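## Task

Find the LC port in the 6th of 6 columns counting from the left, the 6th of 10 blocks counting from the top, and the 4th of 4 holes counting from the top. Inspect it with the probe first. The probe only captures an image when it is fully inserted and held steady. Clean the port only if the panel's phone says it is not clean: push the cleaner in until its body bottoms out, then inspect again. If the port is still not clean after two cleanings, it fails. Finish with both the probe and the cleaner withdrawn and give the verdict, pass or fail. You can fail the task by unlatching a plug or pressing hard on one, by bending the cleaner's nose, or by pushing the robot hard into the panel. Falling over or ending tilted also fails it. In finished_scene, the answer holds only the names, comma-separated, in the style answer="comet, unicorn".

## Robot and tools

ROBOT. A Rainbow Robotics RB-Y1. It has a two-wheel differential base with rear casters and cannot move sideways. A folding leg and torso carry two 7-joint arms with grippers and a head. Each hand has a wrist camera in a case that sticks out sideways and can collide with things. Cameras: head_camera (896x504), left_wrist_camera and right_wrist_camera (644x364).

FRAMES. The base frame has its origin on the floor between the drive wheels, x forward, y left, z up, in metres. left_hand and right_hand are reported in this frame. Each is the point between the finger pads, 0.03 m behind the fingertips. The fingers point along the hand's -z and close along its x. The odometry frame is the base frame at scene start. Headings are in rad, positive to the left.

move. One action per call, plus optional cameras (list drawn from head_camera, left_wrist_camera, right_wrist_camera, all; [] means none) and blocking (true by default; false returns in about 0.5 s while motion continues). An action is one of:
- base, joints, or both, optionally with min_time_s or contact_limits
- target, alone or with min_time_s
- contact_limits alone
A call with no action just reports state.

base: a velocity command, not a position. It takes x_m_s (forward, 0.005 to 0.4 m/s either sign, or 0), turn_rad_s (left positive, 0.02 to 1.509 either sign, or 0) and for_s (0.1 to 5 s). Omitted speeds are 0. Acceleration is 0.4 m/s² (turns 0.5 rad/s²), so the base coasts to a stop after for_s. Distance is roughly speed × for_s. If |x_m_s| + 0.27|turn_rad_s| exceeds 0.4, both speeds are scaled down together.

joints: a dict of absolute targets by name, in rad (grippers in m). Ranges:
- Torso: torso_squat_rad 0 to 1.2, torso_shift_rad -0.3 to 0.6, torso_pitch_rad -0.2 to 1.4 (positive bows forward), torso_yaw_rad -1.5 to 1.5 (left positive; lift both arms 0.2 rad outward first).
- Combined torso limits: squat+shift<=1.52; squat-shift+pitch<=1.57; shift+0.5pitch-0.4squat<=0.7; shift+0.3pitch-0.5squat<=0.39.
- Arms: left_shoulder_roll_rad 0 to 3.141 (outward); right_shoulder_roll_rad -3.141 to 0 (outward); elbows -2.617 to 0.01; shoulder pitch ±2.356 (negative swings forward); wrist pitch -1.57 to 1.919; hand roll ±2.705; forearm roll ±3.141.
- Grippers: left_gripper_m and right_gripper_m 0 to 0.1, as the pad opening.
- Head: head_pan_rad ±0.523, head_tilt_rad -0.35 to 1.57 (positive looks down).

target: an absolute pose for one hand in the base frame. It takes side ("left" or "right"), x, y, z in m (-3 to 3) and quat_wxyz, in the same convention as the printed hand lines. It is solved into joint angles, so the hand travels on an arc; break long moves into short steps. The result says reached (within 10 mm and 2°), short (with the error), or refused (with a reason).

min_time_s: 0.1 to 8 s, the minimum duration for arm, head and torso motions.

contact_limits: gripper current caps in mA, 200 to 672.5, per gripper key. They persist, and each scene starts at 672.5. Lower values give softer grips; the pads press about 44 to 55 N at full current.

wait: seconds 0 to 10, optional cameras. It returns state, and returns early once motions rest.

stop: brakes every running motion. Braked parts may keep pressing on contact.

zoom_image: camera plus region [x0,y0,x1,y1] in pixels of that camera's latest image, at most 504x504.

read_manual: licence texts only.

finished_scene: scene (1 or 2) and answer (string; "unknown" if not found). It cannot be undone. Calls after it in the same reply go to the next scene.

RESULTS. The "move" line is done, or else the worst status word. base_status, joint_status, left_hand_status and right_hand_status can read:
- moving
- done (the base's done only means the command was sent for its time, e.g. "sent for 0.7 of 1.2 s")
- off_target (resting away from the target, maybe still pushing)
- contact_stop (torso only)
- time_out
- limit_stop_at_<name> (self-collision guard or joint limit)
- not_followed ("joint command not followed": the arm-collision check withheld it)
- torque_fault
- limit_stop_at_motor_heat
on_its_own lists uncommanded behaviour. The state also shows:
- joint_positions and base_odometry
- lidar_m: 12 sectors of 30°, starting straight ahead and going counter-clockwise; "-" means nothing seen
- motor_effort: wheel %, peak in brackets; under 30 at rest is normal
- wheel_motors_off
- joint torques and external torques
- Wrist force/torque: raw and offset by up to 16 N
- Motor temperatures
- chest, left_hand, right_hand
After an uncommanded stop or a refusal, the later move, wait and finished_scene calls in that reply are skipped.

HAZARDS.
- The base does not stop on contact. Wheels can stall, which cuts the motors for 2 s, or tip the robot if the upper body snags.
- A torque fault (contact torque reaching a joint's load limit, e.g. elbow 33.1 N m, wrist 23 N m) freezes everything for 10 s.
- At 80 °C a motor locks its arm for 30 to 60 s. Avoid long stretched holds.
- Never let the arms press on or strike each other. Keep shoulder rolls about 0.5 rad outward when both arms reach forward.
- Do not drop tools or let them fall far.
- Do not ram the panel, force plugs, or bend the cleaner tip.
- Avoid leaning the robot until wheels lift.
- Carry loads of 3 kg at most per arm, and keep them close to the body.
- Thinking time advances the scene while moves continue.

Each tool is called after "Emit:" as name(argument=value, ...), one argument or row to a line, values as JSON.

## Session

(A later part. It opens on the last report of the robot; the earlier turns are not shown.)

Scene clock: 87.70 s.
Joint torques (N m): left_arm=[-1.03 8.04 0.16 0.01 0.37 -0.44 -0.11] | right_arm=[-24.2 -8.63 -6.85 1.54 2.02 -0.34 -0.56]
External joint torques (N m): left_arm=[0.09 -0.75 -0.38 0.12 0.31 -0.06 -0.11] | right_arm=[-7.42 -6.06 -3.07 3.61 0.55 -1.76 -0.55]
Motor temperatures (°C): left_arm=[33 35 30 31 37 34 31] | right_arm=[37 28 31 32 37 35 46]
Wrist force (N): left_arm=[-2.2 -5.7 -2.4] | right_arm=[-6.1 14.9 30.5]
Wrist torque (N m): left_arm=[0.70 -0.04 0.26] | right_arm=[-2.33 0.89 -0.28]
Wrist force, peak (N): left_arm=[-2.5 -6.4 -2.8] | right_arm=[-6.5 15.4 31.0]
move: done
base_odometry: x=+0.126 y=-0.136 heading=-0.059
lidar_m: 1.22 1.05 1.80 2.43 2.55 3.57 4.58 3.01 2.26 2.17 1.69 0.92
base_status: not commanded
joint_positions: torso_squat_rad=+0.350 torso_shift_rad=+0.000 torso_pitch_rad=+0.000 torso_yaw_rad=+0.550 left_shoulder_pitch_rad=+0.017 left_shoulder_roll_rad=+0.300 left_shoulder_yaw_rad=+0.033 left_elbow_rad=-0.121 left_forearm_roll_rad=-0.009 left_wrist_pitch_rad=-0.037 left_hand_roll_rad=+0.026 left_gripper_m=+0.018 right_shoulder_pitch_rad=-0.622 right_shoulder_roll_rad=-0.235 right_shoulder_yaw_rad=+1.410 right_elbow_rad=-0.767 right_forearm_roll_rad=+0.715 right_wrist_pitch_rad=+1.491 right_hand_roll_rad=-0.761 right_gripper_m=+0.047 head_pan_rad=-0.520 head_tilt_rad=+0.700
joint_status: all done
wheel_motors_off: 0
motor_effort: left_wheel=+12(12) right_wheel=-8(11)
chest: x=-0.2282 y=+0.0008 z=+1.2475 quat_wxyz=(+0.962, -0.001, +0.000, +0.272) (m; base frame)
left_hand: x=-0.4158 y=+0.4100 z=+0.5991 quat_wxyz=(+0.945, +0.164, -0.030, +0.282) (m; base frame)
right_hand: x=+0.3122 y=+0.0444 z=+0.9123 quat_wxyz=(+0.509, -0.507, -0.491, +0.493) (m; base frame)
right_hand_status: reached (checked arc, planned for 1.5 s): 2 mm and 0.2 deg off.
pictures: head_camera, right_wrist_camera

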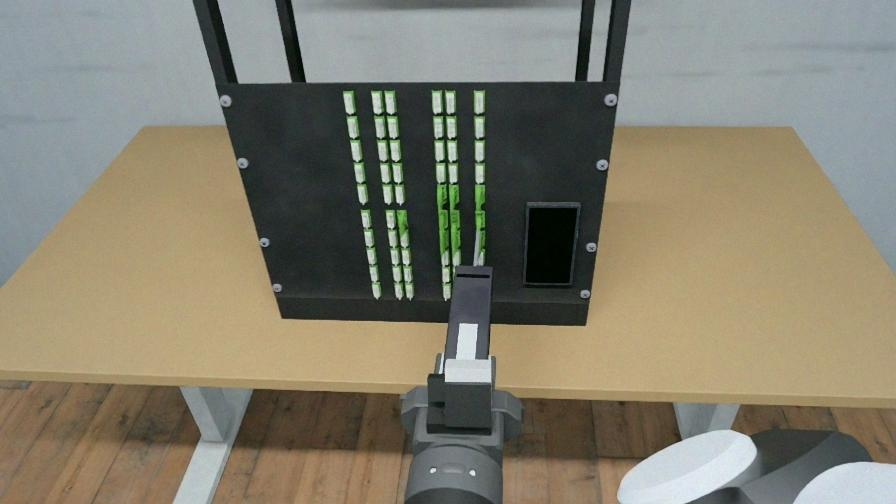

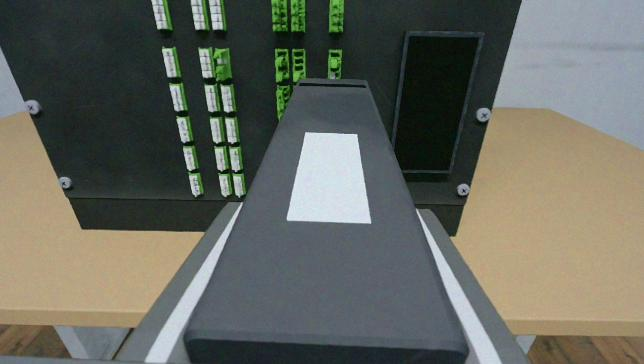

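Emit:
zoom_image(
  camera="right_wrist_camera",
  region=[322, 65, 346, 85],
)

Emit:
move(
  target={"side":"right","x":0.308,"y":0.0440,"z":0.9135,"quat_wxyz":[0.5082,-0.5082,-0.4918,0.4918]},
  min_time_s=1,
  cameras=["right_wrist_camera"],
)

Emit:
zoom_image(
  camera="right_wrist_camera",
  region=[322, 65, 346, 85],
)

Emit:
zoom_image(
  camera="right_wrist_camera",
  region=[310, 40, 360, 90],
)

Scaled by 21.000 from the camera's 644x364 image, which has a finer 920x520 frame.

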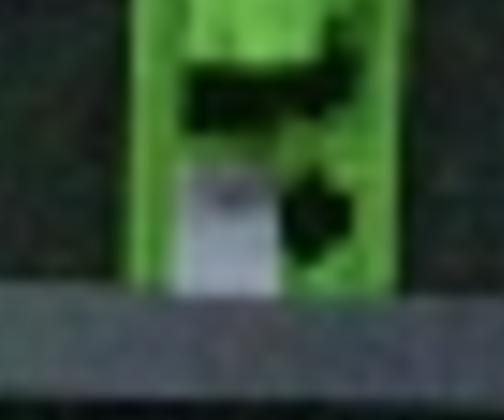

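Scene clock: 90.50 s.
Joint torques (N m): left_arm=[-0.71 7.92 0.14 -0.13 0.23 -0.43 -0.17] | right_arm=[-14.94 -5.31 -3.03 -2.55 1.89 2.15 0.21]
External joint torques (N m): left_arm=[0.41 -0.87 -0.4 -0.03 0.18 -0.05 -0.17] | right_arm=[1.7 -2.81 0.85 -0.35 0.4 0.75 0.22]
Motor temperatures (°C): left_arm=[33 35 30 31 37 34 31] | right_arm=[37 28 31 32 37 35 46]
Wrist force (N): left_arm=[-2.1 -5.8 -2.6] | right_arm=[-2.3 16.6 5.5]
Wrist torque (N m): left_arm=[0.71 -0.01 0.24] | right_arm=[-1.66 -0.15 -0.24]
Wrist force, peak (N): left_arm=[-2.7 -6.4 -2.5] | right_arm=[-6.5 15.6 31.2]
move: done
base_odometry: x=+0.126 y=-0.136 heading=-0.059
lidar_m: 1.22 1.05 1.81 2.44 2.55 3.57 4.60 3.02 2.26 2.18 1.71 0.92
base_status: not commanded
joint_positions: torso_squat_rad=+0.350 torso_shift_rad=+0.000 torso_pitch_rad=+0.000 torso_yaw_rad=+0.550 left_shoulder_pitch_rad=+0.017 left_shoulder_roll_rad=+0.300 left_shoulder_yaw_rad=+0.033 left_elbow_rad=-0.121 left_forearm_roll_rad=-0.009 left_wrist_pitch_rad=-0.037 left_hand_roll_rad=+0.026 left_gripper_m=+0.018 right_shoulder_pitch_rad=-0.617 right_shoulder_roll_rad=-0.241 right_shoulder_yaw_rad=+1.412 right_elbow_rad=-0.792 right_forearm_roll_rad=+0.718 right_wrist_pitch_rad=+1.511 right_hand_roll_rad=-0.753 right_gripper_m=+0.047 head_pan_rad=-0.520 head_tilt_rad=+0.700
joint_status: all done
wheel_motors_off: 0
motor_effort: left_wheel=+12(13) right_wheel=-10(10)
chest: x=-0.2281 y=+0.0008 z=+1.2475 quat_wxyz=(+0.962, -0.001, +0.000, +0.272) (m; base frame)
left_hand: x=-0.4158 y=+0.4100 z=+0.5991 quat_wxyz=(+0.945, +0.164, -0.030, +0.282) (m; base frame)
right_hand: x=+0.3081 y=+0.0443 z=+0.9134 quat_wxyz=(+0.508, -0.508, -0.492, +0.491) (m; base frame)
right_hand_status: reached (checked arc, planned for 1.0 s): 0 mm and 0.0 deg off.
pictures: right_wrist_camera

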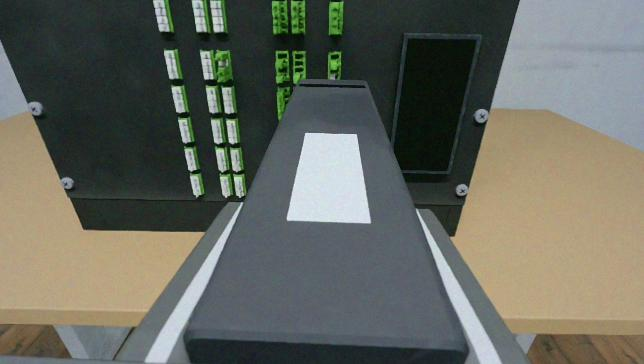

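Scaled by 21.000 from the camera's 644x364 image, which has a finer 920x520 frame.

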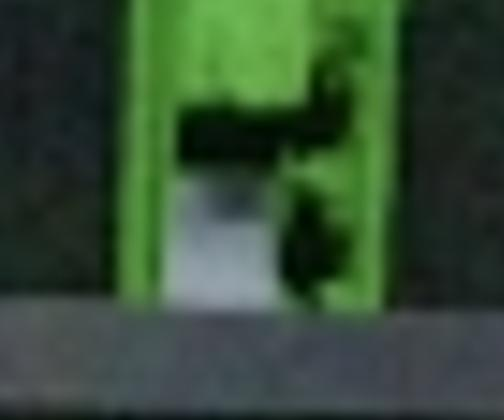

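Scaled by 10.080 from the camera's 644x364 image, which has a finer 920x520 frame.

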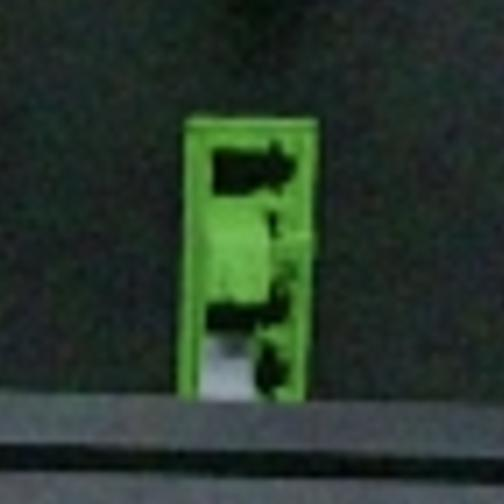

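Emit:
move(
  target={"side":"right","x":0.3085,"y":0.0440,"z":0.9124,"quat_wxyz":[0.5082,-0.5082,-0.4918,0.4918]},
  min_time_s=1,
  cameras=["right_wrist_camera"],
)

Emit:
zoom_image(
  camera="right_wrist_camera",
  region=[322, 65, 346, 85],
)

Emit:
move(
  target={"side":"right","x":0.3115,"y":0.0441,"z":0.9124,"quat_wxyz":[0.5082,-0.5082,-0.4918,0.4918]},
  min_time_s=1,
  cameras=["right_wrist_camera"],
)

Emit:
zoom_image(
  camera="right_wrist_camera",
  region=[322, 65, 346, 85],
)

Scene clock: 95.00 s.
Joint torques (N m): left_arm=[-0.78 8.05 0.41 -0.04 0.25 -0.48 -0.13] | right_arm=[-15.89 -1.41 -2.81 -1.26 1.93 1.91 -0.73]
External joint torques (N m): left_arm=[0.34 -0.74 -0.13 0.06 0.19 -0.09 -0.12] | right_arm=[0.75 1.07 1.02 0.89 0.45 0.5 -0.72]
Motor temperatures (°C): left_arm=[33 35 30 31 37 34 31] | right_arm=[37 28 31 32 37 35 46]
Wrist force (N): left_arm=[-2.4 -6.3 -2.3] | right_arm=[-2.3 16.6 5.4]
Wrist torque (N m): left_arm=[0.77 -0.04 0.23] | right_arm=[-1.67 -0.15 -0.24]
Wrist force, peak (N): left_arm=[-2.1 -6.5 -2.8] | right_arm=[-2.5 16.8 5.5]
move: done
base_odometry: x=+0.126 y=-0.136 heading=-0.059
lidar_m: 1.22 1.05 1.80 2.43 2.55 3.57 4.60 3.02 2.26 2.19 1.70 0.92
base_status: not commanded
joint_positions: torso_squat_rad=+0.350 torso_shift_rad=+0.000 torso_pitch_rad=+0.000 torso_yaw_rad=+0.550 left_shoulder_pitch_rad=+0.017 left_shoulder_roll_rad=+0.300 left_shoulder_yaw_rad=+0.033 left_elbow_rad=-0.121 left_forearm_roll_rad=-0.009 left_wrist_pitch_rad=-0.037 left_hand_roll_rad=+0.026 left_gripper_m=+0.018 right_shoulder_pitch_rad=-0.617 right_shoulder_roll_rad=-0.237 right_shoulder_yaw_rad=+1.413 right_elbow_rad=-0.782 right_forearm_roll_rad=+0.719 right_wrist_pitch_rad=+1.506 right_hand_roll_rad=-0.757 right_gripper_m=+0.047 head_pan_rad=-0.520 head_tilt_rad=+0.700
joint_status: all done
wheel_motors_off: 0
motor_effort: left_wheel=+12(13) right_wheel=-8(11)
chest: x=-0.2281 y=+0.0008 z=+1.2475 quat_wxyz=(+0.962, -0.001, +0.000, +0.272) (m; base frame)
left_hand: x=-0.4158 y=+0.4100 z=+0.5991 quat_wxyz=(+0.945, +0.164, -0.030, +0.282) (m; base frame)
right_hand: x=+0.3087 y=+0.0438 z=+0.9125 quat_wxyz=(+0.508, -0.508, -0.492, +0.492) (m; base frame)
right_hand_status: reached (checked arc, planned for 1.0 s): 0 mm and 0.0 deg off.
pictures: right_wrist_camera

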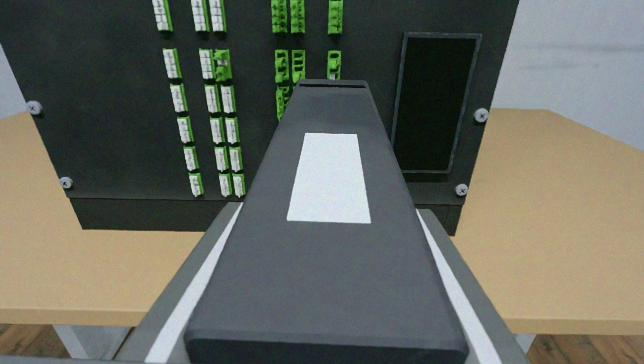

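Scaled by 21.000 from the camera's 644x364 image, which has a finer 920x520 frame.

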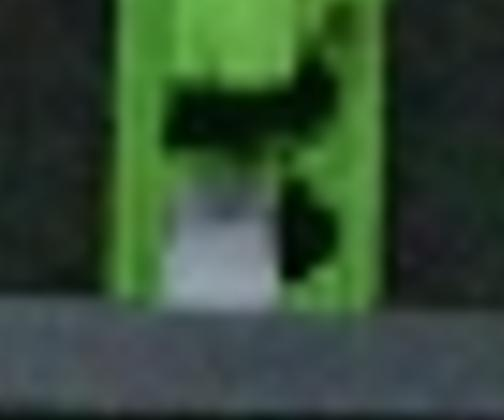

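Scene clock: 96.33 s.
Joint torques (N m): left_arm=[-0.62 7.86 0.3 -0.04 0.33 -0.45 -0.2] | right_arm=[-19.45 -1.99 -5.08 -1.2 1.75 0.59 -0.65]
External joint torques (N m): left_arm=[0.5 -0.93 -0.24 0.06 0.28 -0.07 -0.2] | right_arm=[-2.72 0.54 -1.31 0.87 0.28 -0.83 -0.65]
Motor temperatures (°C): left_arm=[33 35 30 31 37 34 31] | right_arm=[37 28 31 32 37 35 46]
Wrist force (N): left_arm=[-1.8 -6.2 -2.2] | right_arm=[-4.4 14.4 11.6]
Wrist torque (N m): left_arm=[0.76 0.00 0.27] | right_arm=[-2.03 0.44 -0.26]
Wrist force, peak (N): left_arm=[-2.6 -6.3 -2.9] | right_arm=[-5.2 15.9 12.0]
move: done
base_odometry: x=+0.126 y=-0.136 heading=-0.059
lidar_m: 1.21 1.06 1.80 2.44 2.56 3.56 4.60 3.02 2.25 2.18 1.70 0.92
base_status: not commanded
joint_positions: torso_squat_rad=+0.350 torso_shift_rad=+0.000 torso_pitch_rad=+0.000 torso_yaw_rad=+0.550 left_shoulder_pitch_rad=+0.017 left_shoulder_roll_rad=+0.300 left_shoulder_yaw_rad=+0.033 left_elbow_rad=-0.121 left_forearm_roll_rad=-0.009 left_wrist_pitch_rad=-0.037 left_hand_roll_rad=+0.026 left_gripper_m=+0.018 right_shoulder_pitch_rad=-0.620 right_shoulder_roll_rad=-0.234 right_shoulder_yaw_rad=+1.412 right_elbow_rad=-0.767 right_forearm_roll_rad=+0.717 right_wrist_pitch_rad=+1.495 right_hand_roll_rad=-0.762 right_gripper_m=+0.047 head_pan_rad=-0.520 head_tilt_rad=+0.700
joint_status: all done
wheel_motors_off: 0
motor_effort: left_wheel=+12(13) right_wheel=-11(11)
chest: x=-0.2281 y=+0.0008 z=+1.2475 quat_wxyz=(+0.962, -0.001, +0.000, +0.272) (m; base frame)
left_hand: x=-0.4158 y=+0.4100 z=+0.5991 quat_wxyz=(+0.945, +0.164, -0.030, +0.282) (m; base frame)
right_hand: x=+0.3113 y=+0.0437 z=+0.9121 quat_wxyz=(+0.508, -0.508, -0.491, +0.492) (m; base frame)
right_hand_status: reached (checked arc, planned for 1.0 s): 1 mm and 0.1 deg off.
pictures: right_wrist_camera

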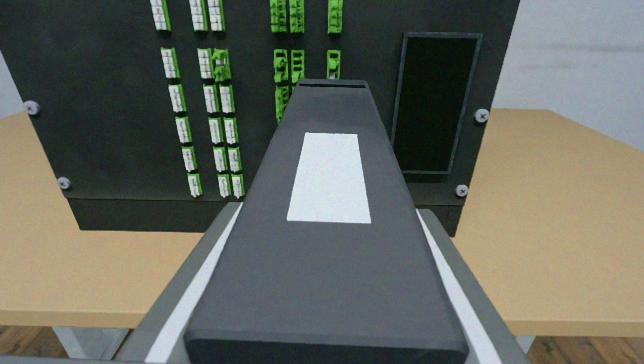

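Scaled by 21.000 from the camera's 644x364 image, which has a finer 920x520 frame.

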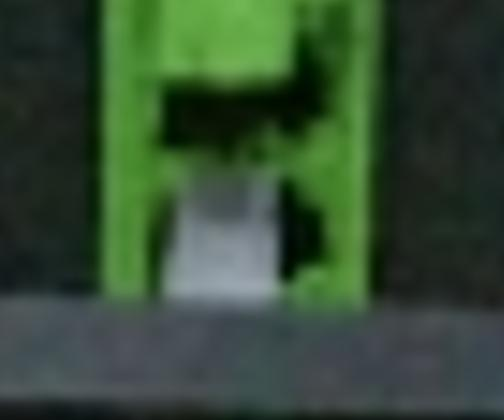

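Emit:
move(
  target={"side":"right","x":0.309,"y":0.0444,"z":0.912,"quat_wxyz":[0.5082,-0.5082,-0.4918,0.4918]},
  min_time_s=1,
  cameras=[],
)

Emit:
move(
  target={"side":"right","x":0.3115,"y":0.0444,"z":0.912,"quat_wxyz":[0.5082,-0.5082,-0.4918,0.4918]},
  min_time_s=1,
  cameras=["right_wrist_camera"],
)

Emit:
zoom_image(
  camera="right_wrist_camera",
  region=[322, 65, 346, 85],
)

Scene clock: 98.80 s.
Joint torques (N m): left_arm=[-0.92 7.88 0.01 0.08 0.38 -0.42 -0.18] | right_arm=[-14.6 -1.56 -2.72 -2.39 1.87 2.19 0.15]
External joint torques (N m): left_arm=[0.2 -0.92 -0.53 0.19 0.32 -0.04 -0.18] | right_arm=[2.07 0.9 1.05 -0.28 0.4 0.78 0.16]
Motor temperatures (°C): left_arm=[33 35 30 31 37 34 31] | right_arm=[37 28 31 32 37 35 46]
Wrist force (N): left_arm=[-2.1 -6.1 -2.2] | right_arm=[-2.1 16.6 5.5]
Wrist torque (N m): left_arm=[0.72 -0.02 0.23] | right_arm=[-1.67 -0.14 -0.23]
Wrist force, peak (N): left_arm=[-2.9 -6.2 -2.7] | right_arm=[-5.1 15.9 11.8]
move: done
base_odometry: x=+0.126 y=-0.136 heading=-0.059
lidar_m: 1.22 1.06 1.81 2.43 2.56 3.56 4.59 3.03 2.26 2.19 1.70 0.92
base_status: not commanded
joint_positions: torso_squat_rad=+0.350 torso_shift_rad=+0.000 torso_pitch_rad=+0.000 torso_yaw_rad=+0.550 left_shoulder_pitch_rad=+0.017 left_shoulder_roll_rad=+0.300 left_shoulder_yaw_rad=+0.033 left_elbow_rad=-0.121 left_forearm_roll_rad=-0.009 left_wrist_pitch_rad=-0.037 left_hand_roll_rad=+0.026 left_gripper_m=+0.018 right_shoulder_pitch_rad=-0.618 right_shoulder_roll_rad=-0.233 right_shoulder_yaw_rad=+1.412 right_elbow_rad=-0.771 right_forearm_roll_rad=+0.719 right_wrist_pitch_rad=+1.502 right_hand_roll_rad=-0.761 right_gripper_m=+0.047 head_pan_rad=-0.520 head_tilt_rad=+0.700
joint_status: all done
wheel_motors_off: 0
motor_effort: left_wheel=+12(13) right_wheel=-9(10)
chest: x=-0.2281 y=+0.0008 z=+1.2475 quat_wxyz=(+0.962, -0.001, +0.000, +0.272) (m; base frame)
left_hand: x=-0.4158 y=+0.4100 z=+0.5991 quat_wxyz=(+0.945, +0.164, -0.030, +0.282) (m; base frame)
right_hand: x=+0.3093 y=+0.0442 z=+0.9121 quat_wxyz=(+0.508, -0.508, -0.492, +0.492) (m; base frame)
right_hand_status: reached (checked arc, planned for 1.0 s): 0 mm and 0.0 deg off.
pictures: none
No camera images: "cameras" was empty.

Scene clock: 100.13 s.
Joint torques (N m): left_arm=[-0.65 8.15 0.5 -0.13 0.26 -0.36 -0.17] | right_arm=[-19.24 -1.98 -5 -0.97 1.57 0.95 -0.64]
External joint torques (N m): left_arm=[0.47 -0.64 -0.04 -0.03 0.21 0.02 -0.16] | right_arm=[-2.5 0.52 -1.27 1.08 0.11 -0.47 -0.64]
Motor temperatures (°C): left_arm=[33 35 30 31 37 34 31] | right_arm=[37 28 31 32 37 35 46]
Wrist force (N): left_arm=[-1.7 -6.2 -2.3] | right_arm=[-4.1 15.2 10.8]
Wrist torque (N m): left_arm=[0.76 -0.01 0.26] | right_arm=[-2.00 0.29 -0.28]
Wrist force, peak (N): left_arm=[-2.3 -6.4 -2.6] | right_arm=[-4.5 16.3 11.1]
move: done
base_odometry: x=+0.126 y=-0.136 heading=-0.059
lidar_m: 1.22 1.05 1.81 2.44 2.56 3.56 4.60 3.02 2.25 2.19 1.70 0.92
base_status: not commanded
joint_positions: torso_squat_rad=+0.350 torso_shift_rad=+0.000 torso_pitch_rad=+0.000 torso_yaw_rad=+0.550 left_shoulder_pitch_rad=+0.017 left_shoulder_roll_rad=+0.300 left_shoulder_yaw_rad=+0.033 left_elbow_rad=-0.121 left_forearm_roll_rad=-0.009 left_wrist_pitch_rad=-0.037 left_hand_roll_rad=+0.026 left_gripper_m=+0.018 right_shoulder_pitch_rad=-0.621 right_shoulder_roll_rad=-0.230 right_shoulder_yaw_rad=+1.412 right_elbow_rad=-0.759 right_forearm_roll_rad=+0.717 right_wrist_pitch_rad=+1.493 right_hand_roll_rad=-0.765 right_gripper_m=+0.047 head_pan_rad=-0.520 head_tilt_rad=+0.700
joint_status: all done
wheel_motors_off: 0
motor_effort: left_wheel=+13(13) right_wheel=-9(10)
chest: x=-0.2281 y=+0.0008 z=+1.2475 quat_wxyz=(+0.962, -0.001, +0.000, +0.272) (m; base frame)
left_hand: x=-0.4158 y=+0.4100 z=+0.5991 quat_wxyz=(+0.945, +0.164, -0.030, +0.282) (m; base frame)
right_hand: x=+0.3113 y=+0.0441 z=+0.9117 quat_wxyz=(+0.508, -0.508, -0.491, +0.492) (m; base frame)
right_hand_status: reached (checked arc, planned for 1.0 s): 0 mm and 0.1 deg off.
pictures: right_wrist_camera

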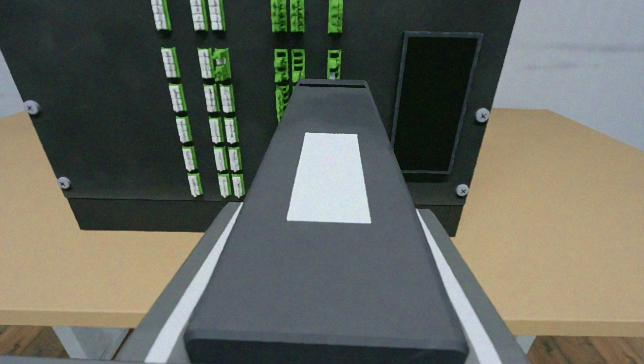

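Scaled by 21.000 from the camera's 644x364 image, which has a finer 920x520 frame.

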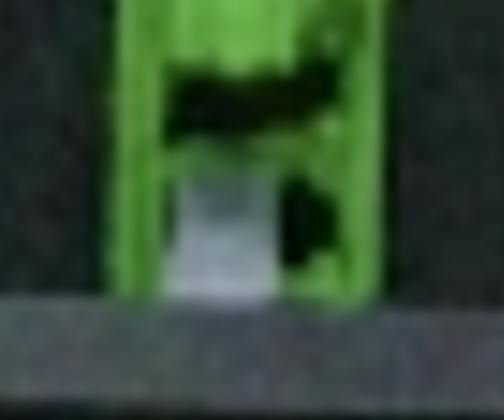

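Emit:
move(
  target={"side":"right","x":0.309,"y":0.0448,"z":0.912,"quat_wxyz":[0.5082,-0.5082,-0.4918,0.4918]},
  min_time_s=0.7,
  cameras=[],
)

Emit:
move(
  target={"side":"right","x":0.3122,"y":0.0448,"z":0.912,"quat_wxyz":[0.5082,-0.5082,-0.4918,0.4918]},
  min_time_s=1,
  cameras=["right_wrist_camera"],
)

Emit:
zoom_image(
  camera="right_wrist_camera",
  region=[322, 65, 346, 85],
)

Emit:
zoom_image(
  camera="right_wrist_camera",
  region=[310, 40, 360, 90],
)

Scene clock: 102.27 s.
Joint torques (N m): left_arm=[-0.97 7.59 -0.09 -0.08 0.28 -0.35 -0.08] | right_arm=[-15.15 -2.29 -2.67 -2.48 1.87 2.24 0.04]
External joint torques (N m): left_arm=[0.15 -1.21 -0.63 0.02 0.22 0.03 -0.08] | right_arm=[1.53 0.14 1.08 -0.38 0.4 0.82 0.05]
Motor temperatures (°C): left_arm=[33 35 30 31 37 34 31] | right_arm=[37 28 31 32 37 35 46]
Wrist force (N): left_arm=[-2.3 -5.9 -2.5] | right_arm=[-2.3 16.3 5.6]
Wrist torque (N m): left_arm=[0.72 0.00 0.23] | right_arm=[-1.64 -0.15 -0.23]
Wrist force, peak (N): left_arm=[-1.8 -6.7 -2.5] | right_arm=[-4.2 16.0 11.0]
move: done
base_odometry: x=+0.126 y=-0.136 heading=-0.059
lidar_m: 1.22 1.05 1.80 2.43 2.56 3.56 4.58 3.02 2.25 2.19 1.69 0.92
base_status: not commanded
joint_positions: torso_squat_rad=+0.350 torso_shift_rad=+0.000 torso_pitch_rad=+0.000 torso_yaw_rad=+0.550 left_shoulder_pitch_rad=+0.017 left_shoulder_roll_rad=+0.300 left_shoulder_yaw_rad=+0.033 left_elbow_rad=-0.121 left_forearm_roll_rad=-0.009 left_wrist_pitch_rad=-0.037 left_hand_roll_rad=+0.026 left_gripper_m=+0.018 right_shoulder_pitch_rad=-0.619 right_shoulder_roll_rad=-0.230 right_shoulder_yaw_rad=+1.412 right_elbow_rad=-0.768 right_forearm_roll_rad=+0.718 right_wrist_pitch_rad=+1.501 right_hand_roll_rad=-0.761 right_gripper_m=+0.047 head_pan_rad=-0.520 head_tilt_rad=+0.700
joint_status: all done
wheel_motors_off: 0
motor_effort: left_wheel=+12(13) right_wheel=-8(10)
chest: x=-0.2281 y=+0.0008 z=+1.2475 quat_wxyz=(+0.962, -0.001, +0.000, +0.272) (m; base frame)
left_hand: x=-0.4158 y=+0.4100 z=+0.5991 quat_wxyz=(+0.945, +0.164, -0.030, +0.282) (m; base frame)
right_hand: x=+0.3092 y=+0.0448 z=+0.9121 quat_wxyz=(+0.508, -0.508, -0.492, +0.492) (m; base frame)
right_hand_status: reached (checked arc, planned for 0.7 s): 0 mm and 0.0 deg off.
pictures: none
No camera images: "cameras" was empty.

Scene clock: 103.60 s.
Joint torques (N m): left_arm=[-0.76 7.85 0.05 0.02 0.21 -0.27 -0.15] | right_arm=[-18.73 -1.43 -4.72 -1.29 2.01 1.61 -0.52]
External joint torques (N m): left_arm=[0.36 -0.95 -0.49 0.12 0.15 0.12 -0.14] | right_arm=[-1.95 1.07 -1.02 0.74 0.55 0.18 -0.51]
Motor temperatures (°C): left_arm=[33 35 30 31 37 34 31] | right_arm=[37 28 31 32 37 35 46]
Wrist force (N): left_arm=[-2.0 -5.7 -2.7] | right_arm=[-3.4 17.3 5.7]
Wrist torque (N m): left_arm=[0.68 -0.02 0.25] | right_arm=[-1.46 0.13 -0.23]
Wrist force, peak (N): left_arm=[-2.3 -6.2 -3.3] | right_arm=[-3.8 18.0 7.1]
move: done
base_odometry: x=+0.126 y=-0.136 heading=-0.059
lidar_m: 1.22 1.05 1.80 2.44 2.56 3.57 4.60 3.03 2.25 2.18 1.70 0.93
base_status: not commanded
joint_positions: torso_squat_rad=+0.350 torso_shift_rad=+0.000 torso_pitch_rad=+0.000 torso_yaw_rad=+0.550 left_shoulder_pitch_rad=+0.017 left_shoulder_roll_rad=+0.300 left_shoulder_yaw_rad=+0.033 left_elbow_rad=-0.121 left_forearm_roll_rad=-0.009 left_wrist_pitch_rad=-0.037 left_hand_roll_rad=+0.026 left_gripper_m=+0.018 right_shoulder_pitch_rad=-0.622 right_shoulder_roll_rad=-0.228 right_shoulder_yaw_rad=+1.411 right_elbow_rad=-0.754 right_forearm_roll_rad=+0.717 right_wrist_pitch_rad=+1.490 right_hand_roll_rad=-0.766 right_gripper_m=+0.047 head_pan_rad=-0.520 head_tilt_rad=+0.700
joint_status: all done
wheel_motors_off: 0
motor_effort: left_wheel=+12(13) right_wheel=-9(10)
chest: x=-0.2281 y=+0.0008 z=+1.2475 quat_wxyz=(+0.962, -0.001, +0.000, +0.272) (m; base frame)
left_hand: x=-0.4158 y=+0.4100 z=+0.5991 quat_wxyz=(+0.945, +0.164, -0.030, +0.282) (m; base frame)
right_hand: x=+0.3121 y=+0.0443 z=+0.9117 quat_wxyz=(+0.508, -0.508, -0.491, +0.492) (m; base frame)
right_hand_status: reached (checked arc, planned for 1.0 s): 1 mm and 0.1 deg off.
pictures: right_wrist_camera

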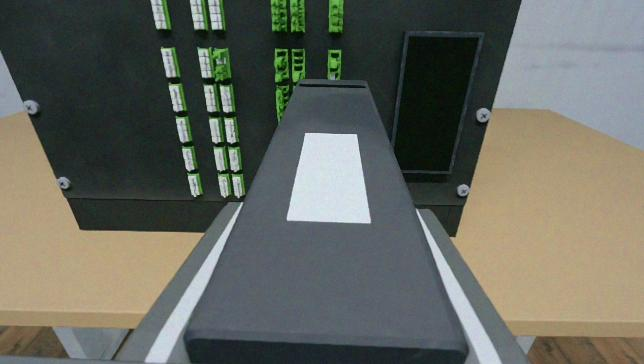

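Scaled by 21.000 from the camera's 644x364 image, which has a finer 920x520 frame.

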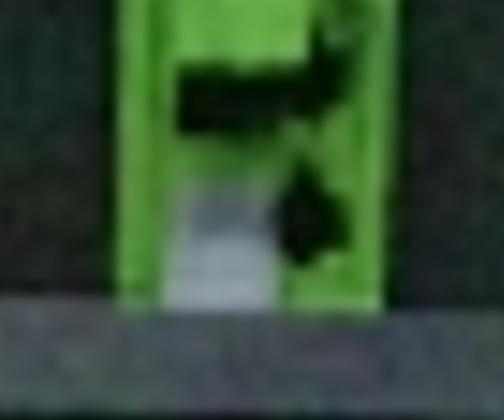

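Scaled by 10.080 from the camera's 644x364 image, which has a finer 920x520 frame.

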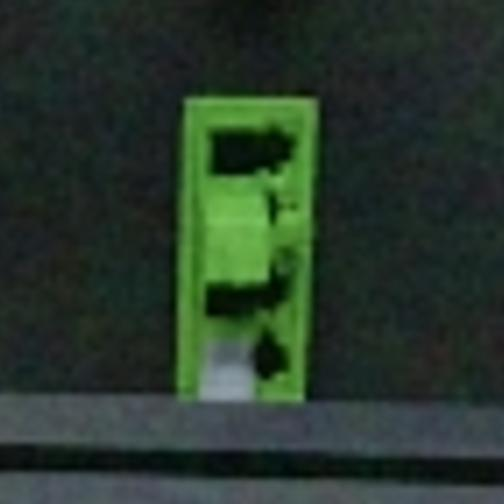

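Emit:
move(
  target={"side":"right","x":0.3165,"y":0.0448,"z":0.912,"quat_wxyz":[0.5082,-0.5082,-0.4918,0.4918]},
  min_time_s=1,
  cameras=["right_wrist_camera"],
)

Emit:
zoom_image(
  camera="right_wrist_camera",
  region=[322, 65, 346, 85],
)

Scene clock: 105.50 s.
Joint torques (N m): left_arm=[-0.66 7.91 0.4 -0.01 0.38 -0.37 -0.03] | right_arm=[-19.17 -1.71 -4.46 -1.27 1.92 1.55 -0.61]
External joint torques (N m): left_arm=[0.46 -0.89 -0.14 0.1 0.32 0.02 -0.02] | right_arm=[-2.24 0.88 -0.83 0.63 0.47 0.12 -0.61]
Motor temperatures (°C): left_arm=[33 35 30 31 37 34 31] | right_arm=[37 28 31 32 37 35 46]
Wrist force (N): left_arm=[-2.5 -6.2 -2.7] | right_arm=[-3.8 16.2 7.5]
Wrist torque (N m): left_arm=[0.75 -0.07 0.28] | right_arm=[-1.58 0.26 -0.24]
Wrist force, peak (N): left_arm=[-2.5 -6.6 -2.4] | right_arm=[-4.5 17.6 8.2]
move: done
base_odometry: x=+0.126 y=-0.136 heading=-0.059
lidar_m: 1.22 1.05 1.80 2.44 2.56 3.57 4.59 3.03 2.25 2.18 1.70 0.92
base_status: not commanded
joint_positions: torso_squat_rad=+0.350 torso_shift_rad=+0.000 torso_pitch_rad=+0.000 torso_yaw_rad=+0.550 left_shoulder_pitch_rad=+0.017 left_shoulder_roll_rad=+0.300 left_shoulder_yaw_rad=+0.033 left_elbow_rad=-0.121 left_forearm_roll_rad=-0.009 left_wrist_pitch_rad=-0.037 left_hand_roll_rad=+0.026 left_gripper_m=+0.018 right_shoulder_pitch_rad=-0.628 right_shoulder_roll_rad=-0.224 right_shoulder_yaw_rad=+1.409 right_elbow_rad=-0.731 right_forearm_roll_rad=+0.714 right_wrist_pitch_rad=+1.474 right_hand_roll_rad=-0.773 right_gripper_m=+0.047 head_pan_rad=-0.520 head_tilt_rad=+0.700
joint_status: all done
wheel_motors_off: 0
motor_effort: left_wheel=+12(13) right_wheel=-9(11)
chest: x=-0.2281 y=+0.0008 z=+1.2475 quat_wxyz=(+0.962, -0.001, +0.000, +0.272) (m; base frame)
left_hand: x=-0.4158 y=+0.4100 z=+0.5991 quat_wxyz=(+0.945, +0.164, -0.030, +0.282) (m; base frame)
right_hand: x=+0.3163 y=+0.0443 z=+0.9117 quat_wxyz=(+0.508, -0.508, -0.491, +0.492) (m; base frame)
right_hand_status: reached (checked arc, planned for 1.0 s): 1 mm and 0.1 deg off.
pictures: right_wrist_camera

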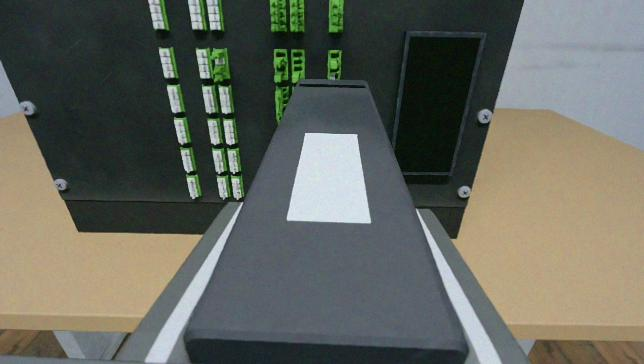

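Scaled by 21.000 from the camera's 644x364 image, which has a finer 920x520 frame.

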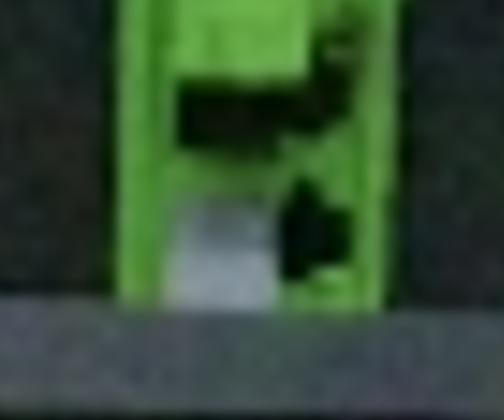

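Emit:
move(
  target={"side":"right","x":0.321,"y":0.0446,"z":0.912,"quat_wxyz":[0.5082,-0.5082,-0.4918,0.4918]},
  min_time_s=1,
  cameras=["head_camera","right_wrist_camera"],
)

Emit:
zoom_image(
  camera="right_wrist_camera",
  region=[322, 65, 346, 85],
)

Scene clock: 107.20 s.
Joint torques (N m): left_arm=[-0.88 8.14 -0.06 -0.11 0.41 -0.31 -0.13] | right_arm=[-27.02 -10.76 -6.98 2.32 2.56 -1.13 -0.63]
External joint torques (N m): left_arm=[0.25 -0.65 -0.6 0 0.36 0.07 -0.13] | right_arm=[-9.97 -8.14 -3.45 4.11 1.13 -2.58 -0.63]
Motor temperatures (°C): left_arm=[33 35 30 31 37 34 31] | right_arm=[37 28 31 32 37 35 46]
Wrist force (N): left_arm=[-2.3 -6.3 -2.3] | right_arm=[-8.1 14.2 39.2]
Wrist torque (N m): left_arm=[0.75 -0.03 0.22] | right_arm=[-2.20 1.45 -0.20]
Wrist force, peak (N): left_arm=[-2.2 -6.2 -2.9] | right_arm=[-8.6 15.6 39.4]
move: done
base_odometry: x=+0.126 y=-0.136 heading=-0.059
lidar_m: 1.22 1.06 1.80 2.44 2.56 3.57 4.59 3.02 2.25 2.18 1.70 0.92
base_status: not commanded
joint_positions: torso_squat_rad=+0.350 torso_shift_rad=+0.000 torso_pitch_rad=+0.000 torso_yaw_rad=+0.550 left_shoulder_pitch_rad=+0.017 left_shoulder_roll_rad=+0.300 left_shoulder_yaw_rad=+0.033 left_elbow_rad=-0.121 left_forearm_roll_rad=-0.009 left_wrist_pitch_rad=-0.037 left_hand_roll_rad=+0.026 left_gripper_m=+0.018 right_shoulder_pitch_rad=-0.633 right_shoulder_roll_rad=-0.216 right_shoulder_yaw_rad=+1.408 right_elbow_rad=-0.707 right_forearm_roll_rad=+0.712 right_wrist_pitch_rad=+1.457 right_hand_roll_rad=-0.782 right_gripper_m=+0.047 head_pan_rad=-0.520 head_tilt_rad=+0.700
joint_status: all done
wheel_motors_off: 0
motor_effort: left_wheel=+13(14) right_wheel=-6(12)
chest: x=-0.2283 y=+0.0008 z=+1.2475 quat_wxyz=(+0.962, -0.001, +0.000, +0.272) (m; base frame)
left_hand: x=-0.4158 y=+0.4100 z=+0.5991 quat_wxyz=(+0.945, +0.163, -0.030, +0.282) (m; base frame)
right_hand: x=+0.3191 y=+0.0447 z=+0.9108 quat_wxyz=(+0.509, -0.507, -0.491, +0.493) (m; base frame)
right_hand_status: reached (checked arc, planned for 1.0 s): 2 mm and 0.2 deg off.
pictures: head_camera, right_wrist_camera

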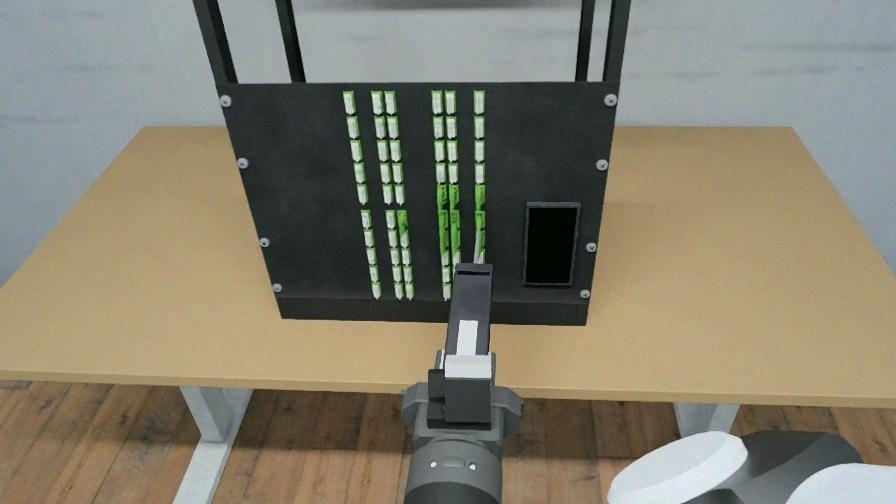

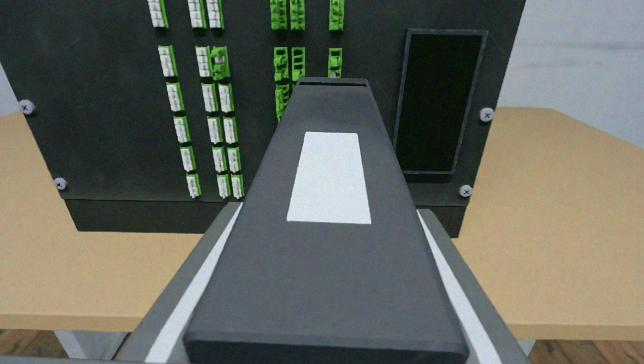

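Scaled by 21.000 from the camera's 644x364 image, which has a finer 920x520 frame.

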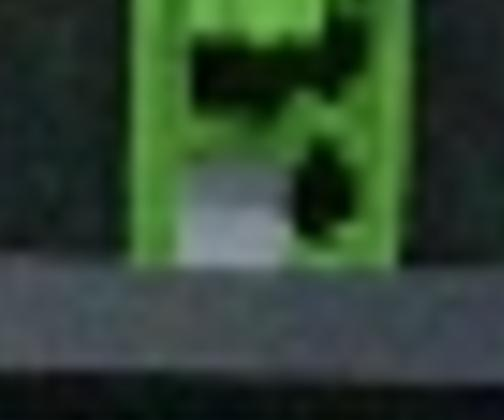

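Emit:
wait(
  seconds=1.5,
  cameras=["head_camera"],
)

Emit:
zoom_image(
  camera="head_camera",
  region=[515, 195, 595, 295],
)

Scene clock: 109.13 s.
Joint torques (N m): left_arm=[-0.86 7.89 0.01 -0.14 0.28 -0.33 -0.12] | right_arm=[-26.71 -10.97 -6.51 2.33 2.61 -1.01 -0.62]
External joint torques (N m): left_arm=[0.27 -0.9 -0.53 -0.03 0.22 0.05 -0.11] | right_arm=[-9.65 -8.34 -2.99 4.12 1.18 -2.46 -0.61]
Motor temperatures (°C): left_arm=[33 35 30 31 37 34 31] | right_arm=[37 28 31 32 37 35 46]
Wrist force (N): left_arm=[-2.4 -5.8 -2.2] | right_arm=[-8.1 14.0 39.3]
Wrist torque (N m): left_arm=[0.70 -0.05 0.27] | right_arm=[-2.21 1.42 -0.18]
Wrist force, peak (N): left_arm=[-2.2 -6.5 -2.8] | right_arm=[-8.7 15.4 39.7]
base_odometry: x=+0.126 y=-0.136 heading=-0.059
lidar_m: 1.22 1.06 1.80 2.43 2.57 3.57 4.60 3.01 2.26 2.18 1.69 0.92
base_status: not commanded
joint_positions: torso_squat_rad=+0.350 torso_shift_rad=+0.000 torso_pitch_rad=+0.000 torso_yaw_rad=+0.550 left_shoulder_pitch_rad=+0.017 left_shoulder_roll_rad=+0.300 left_shoulder_yaw_rad=+0.033 left_elbow_rad=-0.121 left_forearm_roll_rad=-0.009 left_wrist_pitch_rad=-0.037 left_hand_roll_rad=+0.026 left_gripper_m=+0.018 right_shoulder_pitch_rad=-0.633 right_shoulder_roll_rad=-0.216 right_shoulder_yaw_rad=+1.408 right_elbow_rad=-0.707 right_forearm_roll_rad=+0.712 right_wrist_pitch_rad=+1.457 right_hand_roll_rad=-0.782 right_gripper_m=+0.047 head_pan_rad=-0.520 head_tilt_rad=+0.700
joint_status: all done
wheel_motors_off: 0
motor_effort: left_wheel=+13(14) right_wheel=-7(12)
chest: x=-0.2283 y=+0.0008 z=+1.2475 quat_wxyz=(+0.962, -0.001, +0.000, +0.272) (m; base frame)
left_hand: x=-0.4158 y=+0.4100 z=+0.5991 quat_wxyz=(+0.945, +0.163, -0.030, +0.282) (m; base frame)
right_hand: x=+0.3191 y=+0.0447 z=+0.9108 quat_wxyz=(+0.509, -0.507, -0.491, +0.493) (m; base frame)
right_hand_status: reached (checked arc, planned for 1.0 s): 2 mm and 0.2 deg off.
wait: 1.50 s; at rest from the start
pictures: head_camera

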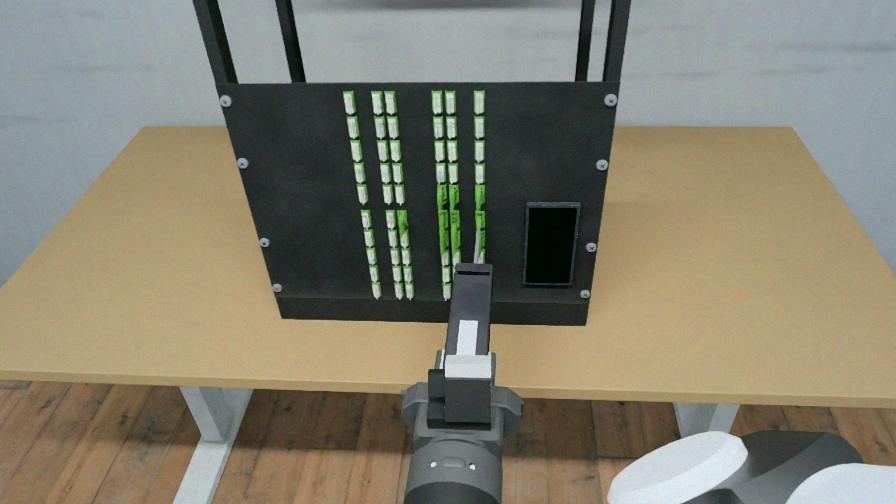

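Scaled by 5.040 from the camera's 896x504 image, which has a finer 1280x720 frame.

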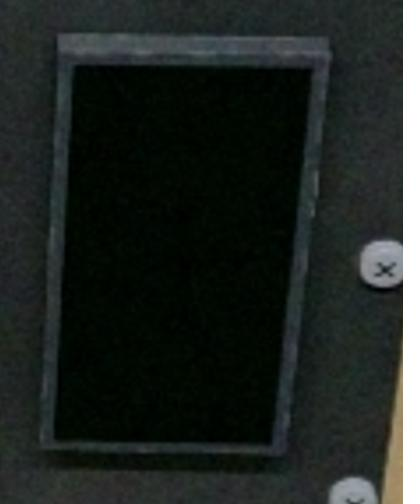

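Emit:
move(
  target={"side":"right","x":0.3155,"y":0.0446,"z":0.912,"quat_wxyz":[0.5082,-0.5082,-0.4918,0.4918]},
  min_time_s=1,
  cameras=["head_camera","right_wrist_camera"],
)

Emit:
zoom_image(
  camera="head_camera",
  region=[330, 80, 450, 200],
)

Emit:
zoom_image(
  camera="head_camera",
  region=[330, 190, 450, 310],
)

Emit:
zoom_image(
  camera="right_wrist_camera",
  region=[130, 0, 250, 210],
)

Emit:
zoom_image(
  camera="right_wrist_camera",
  region=[310, 40, 360, 90],
)

Scene clock: 111.70 s.
Joint torques (N m): left_arm=[-0.97 7.9 0 0.11 0.27 -0.35 -0.22] | right_arm=[-14.9 -1.5 -2.4 -2.76 1.91 1.74 0.23]
External joint torques (N m): left_arm=[0.15 -0.89 -0.54 0.22 0.22 0.03 -0.22] | right_arm=[2.02 1.07 1.21 -0.86 0.46 0.3 0.24]
Motor temperatures (°C): left_arm=[33 35 30 31 37 34 31] | right_arm=[37 28 31 32 37 35 46]
Wrist force (N): left_arm=[-2.3 -5.8 -2.8] | right_arm=[-3.1 16.1 4.4]
Wrist torque (N m): left_arm=[0.72 -0.04 0.24] | right_arm=[-1.75 0.03 -0.25]
Wrist force, peak (N): left_arm=[-2.2 -6.6 -2.9] | right_arm=[-8.6 15.6 39.5]
move: done
base_odometry: x=+0.126 y=-0.136 heading=-0.059
lidar_m: 1.22 1.06 1.79 2.43 2.55 3.56 4.60 3.02 2.25 2.18 1.70 0.91
base_status: not commanded
joint_positions: torso_squat_rad=+0.350 torso_shift_rad=+0.000 torso_pitch_rad=+0.000 torso_yaw_rad=+0.550 left_shoulder_pitch_rad=+0.017 left_shoulder_roll_rad=+0.300 left_shoulder_yaw_rad=+0.033 left_elbow_rad=-0.121 left_forearm_roll_rad=-0.009 left_wrist_pitch_rad=-0.037 left_hand_roll_rad=+0.026 left_gripper_m=+0.018 right_shoulder_pitch_rad=-0.629 right_shoulder_roll_rad=-0.222 right_shoulder_yaw_rad=+1.409 right_elbow_rad=-0.729 right_forearm_roll_rad=+0.715 right_wrist_pitch_rad=+1.475 right_hand_roll_rad=-0.775 right_gripper_m=+0.047 head_pan_rad=-0.520 head_tilt_rad=+0.700
joint_status: all done
wheel_motors_off: 0
motor_effort: left_wheel=+12(14) right_wheel=-11(11)
chest: x=-0.2279 y=+0.0008 z=+1.2475 quat_wxyz=(+0.962, -0.001, +0.000, +0.272) (m; base frame)
left_hand: x=-0.4157 y=+0.4100 z=+0.5991 quat_wxyz=(+0.945, +0.164, -0.030, +0.282) (m; base frame)
right_hand: x=+0.3161 y=+0.0444 z=+0.9119 quat_wxyz=(+0.508, -0.508, -0.492, +0.491) (m; base frame)
right_hand_status: reached (checked arc, planned for 1.0 s): 1 mm and 0.1 deg off.
pictures: head_camera, right_wrist_camera

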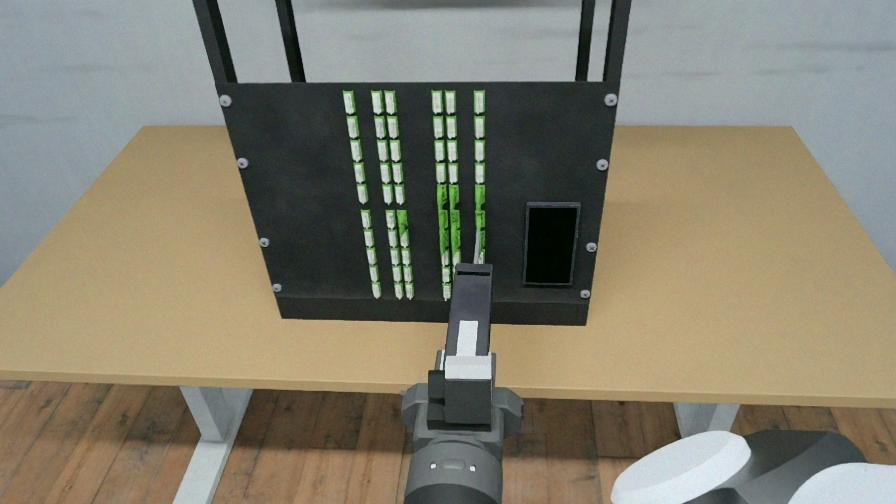

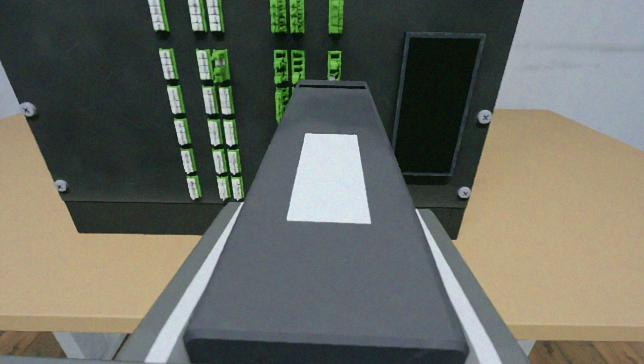

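Scaled by 4.200 from the camera's 896x504 image, which has a finer 1280x720 frame.

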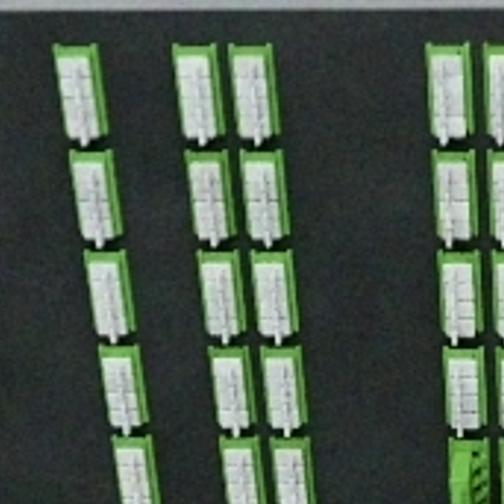

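Scaled by 4.200 from the camera's 896x504 image, which has a finer 1280x720 frame.

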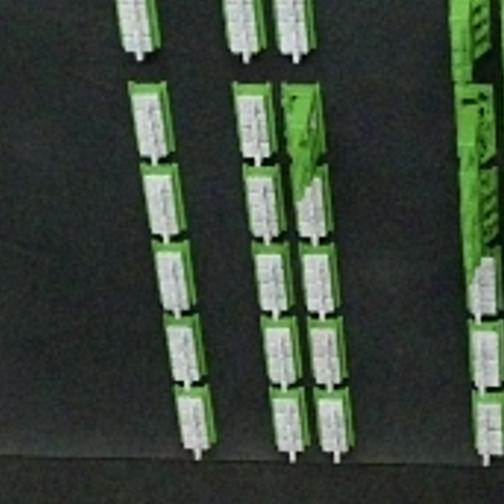

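Scaled by 2.400 from the camera's 644x364 image, which has a finer 920x520 frame.

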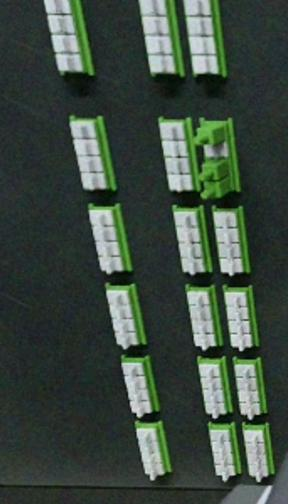

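Scaled by 10.080 from the camera's 644x364 image, which has a finer 920x520 frame.

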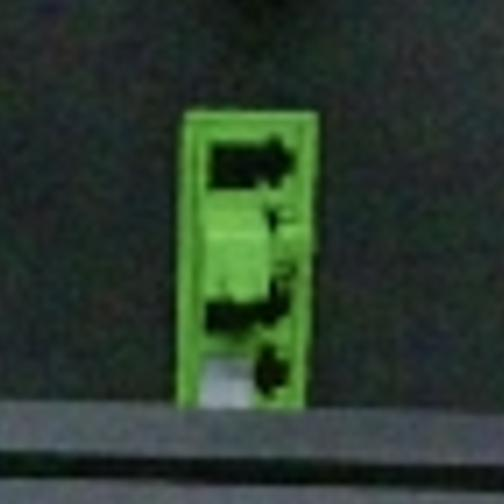

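Emit:
move(
  target={"side":"right","x":0.3182,"y":0.0446,"z":0.9125,"quat_wxyz":[0.5082,-0.5082,-0.4918,0.4918]},
  min_time_s=1,
  cameras=["right_wrist_camera"],
)

Emit:
zoom_image(
  camera="right_wrist_camera",
  region=[322, 65, 346, 85],
)

Emit:
move(
  target={"side":"right","x":0.3195,"y":0.0446,"z":0.9129,"quat_wxyz":[0.5082,-0.5082,-0.4918,0.4918]},
  min_time_s=1,
  cameras=["right_wrist_camera"],
)

Scene clock: 115.40 s.
Joint torques (N m): left_arm=[-1.23 8.17 0.31 -0.07 0.37 -0.46 -0.07] | right_arm=[-20.64 -6.04 -4.97 -1.14 1.86 -0.29 -0.56]
External joint torques (N m): left_arm=[-0.11 -0.62 -0.23 0.03 0.31 -0.08 -0.07] | right_arm=[-3.66 -3.42 -1.36 0.74 0.42 -1.73 -0.56]
Motor temperatures (°C): left_arm=[33 35 30 31 37 34 31] | right_arm=[37 28 31 32 37 35 46]
Wrist force (N): left_arm=[-2.2 -6.0 -2.1] | right_arm=[-5.2 14.0 14.5]
Wrist torque (N m): left_arm=[0.72 -0.03 0.25] | right_arm=[-2.14 0.77 -0.23]
Wrist force, peak (N): left_arm=[-2.4 -6.4 -2.2] | right_arm=[-6.0 15.5 14.7]
move: done
base_odometry: x=+0.126 y=-0.136 heading=-0.059
lidar_m: 1.22 1.06 1.80 2.43 2.56 3.57 4.60 3.01 2.25 2.19 1.71 0.92
base_status: not commanded
joint_positions: torso_squat_rad=+0.350 torso_shift_rad=+0.000 torso_pitch_rad=+0.000 torso_yaw_rad=+0.550 left_shoulder_pitch_rad=+0.017 left_shoulder_roll_rad=+0.300 left_shoulder_yaw_rad=+0.033 left_elbow_rad=-0.121 left_forearm_roll_rad=-0.009 left_wrist_pitch_rad=-0.037 left_hand_roll_rad=+0.026 left_gripper_m=+0.018 right_shoulder_pitch_rad=-0.631 right_shoulder_roll_rad=-0.223 right_shoulder_yaw_rad=+1.408 right_elbow_rad=-0.726 right_forearm_roll_rad=+0.714 right_wrist_pitch_rad=+1.470 right_hand_roll_rad=-0.775 right_gripper_m=+0.047 head_pan_rad=-0.520 head_tilt_rad=+0.700
joint_status: all done
wheel_motors_off: 0
motor_effort: left_wheel=+12(12) right_wheel=-8(10)
chest: x=-0.2280 y=+0.0008 z=+1.2475 quat_wxyz=(+0.962, -0.001, +0.000, +0.272) (m; base frame)
left_hand: x=-0.4157 y=+0.4100 z=+0.5991 quat_wxyz=(+0.945, +0.164, -0.030, +0.282) (m; base frame)
right_hand: x=+0.3175 y=+0.0446 z=+0.9120 quat_wxyz=(+0.508, -0.508, -0.491, +0.492) (m; base frame)
right_hand_status: reached (checked arc, planned for 1.0 s): 1 mm and 0.1 deg off.
pictures: right_wrist_camera

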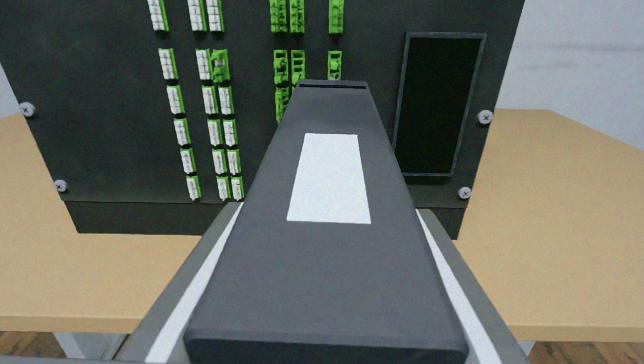

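Scaled by 21.000 from the camera's 644x364 image, which has a finer 920x520 frame.

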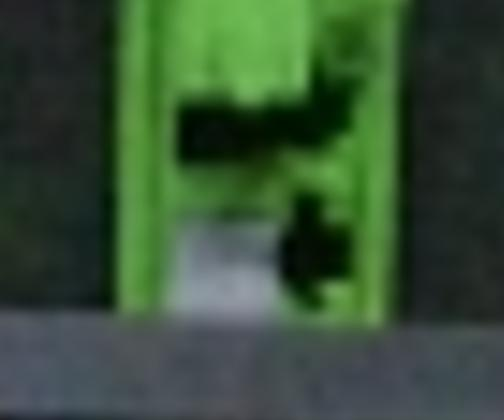

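Scene clock: 116.73 s.
Joint torques (N m): left_arm=[-0.69 7.82 0.34 0.03 0.32 -0.41 -0.1] | right_arm=[-22.95 -7.26 -5.75 0.46 2 -0.7 -0.66]
External joint torques (N m): left_arm=[0.43 -0.97 -0.2 0.13 0.26 -0.02 -0.1] | right_arm=[-5.92 -4.61 -2.14 2.32 0.57 -2.14 -0.66]
Motor temperatures (°C): left_arm=[33 35 30 31 37 34 31] | right_arm=[37 28 31 32 37 35 46]
Wrist force (N): left_arm=[-1.8 -6.2 -2.4] | right_arm=[-6.8 14.9 24.4]
Wrist torque (N m): left_arm=[0.75 0.05 0.25] | right_arm=[-2.26 0.99 -0.22]
Wrist force, peak (N): left_arm=[-2.9 -6.6 -2.7] | right_arm=[-6.8 15.0 25.0]
move: done
base_odometry: x=+0.126 y=-0.136 heading=-0.059
lidar_m: 1.22 1.05 1.80 2.43 2.56 3.56 4.59 3.02 2.26 2.18 1.69 0.91
base_status: not commanded
joint_positions: torso_squat_rad=+0.350 torso_shift_rad=+0.000 torso_pitch_rad=+0.000 torso_yaw_rad=+0.550 left_shoulder_pitch_rad=+0.017 left_shoulder_roll_rad=+0.300 left_shoulder_yaw_rad=+0.033 left_elbow_rad=-0.121 left_forearm_roll_rad=-0.009 left_wrist_pitch_rad=-0.037 left_hand_roll_rad=+0.026 left_gripper_m=+0.018 right_shoulder_pitch_rad=-0.632 right_shoulder_roll_rad=-0.223 right_shoulder_yaw_rad=+1.408 right_elbow_rad=-0.723 right_forearm_roll_rad=+0.713 right_wrist_pitch_rad=+1.466 right_hand_roll_rad=-0.776 right_gripper_m=+0.047 head_pan_rad=-0.520 head_tilt_rad=+0.700
joint_status: all done
wheel_motors_off: 0
motor_effort: left_wheel=+12(12) right_wheel=-8(10)
chest: x=-0.2281 y=+0.0008 z=+1.2475 quat_wxyz=(+0.962, -0.001, +0.000, +0.272) (m; base frame)
left_hand: x=-0.4158 y=+0.4100 z=+0.5991 quat_wxyz=(+0.945, +0.164, -0.030, +0.282) (m; base frame)
right_hand: x=+0.3185 y=+0.0446 z=+0.9121 quat_wxyz=(+0.508, -0.508, -0.491, +0.492) (m; base frame)
right_hand_status: reached (checked arc, planned for 1.0 s): 1 mm and 0.1 deg off.
pictures: right_wrist_camera

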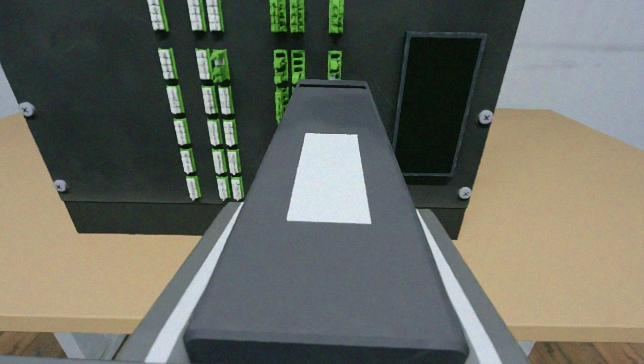

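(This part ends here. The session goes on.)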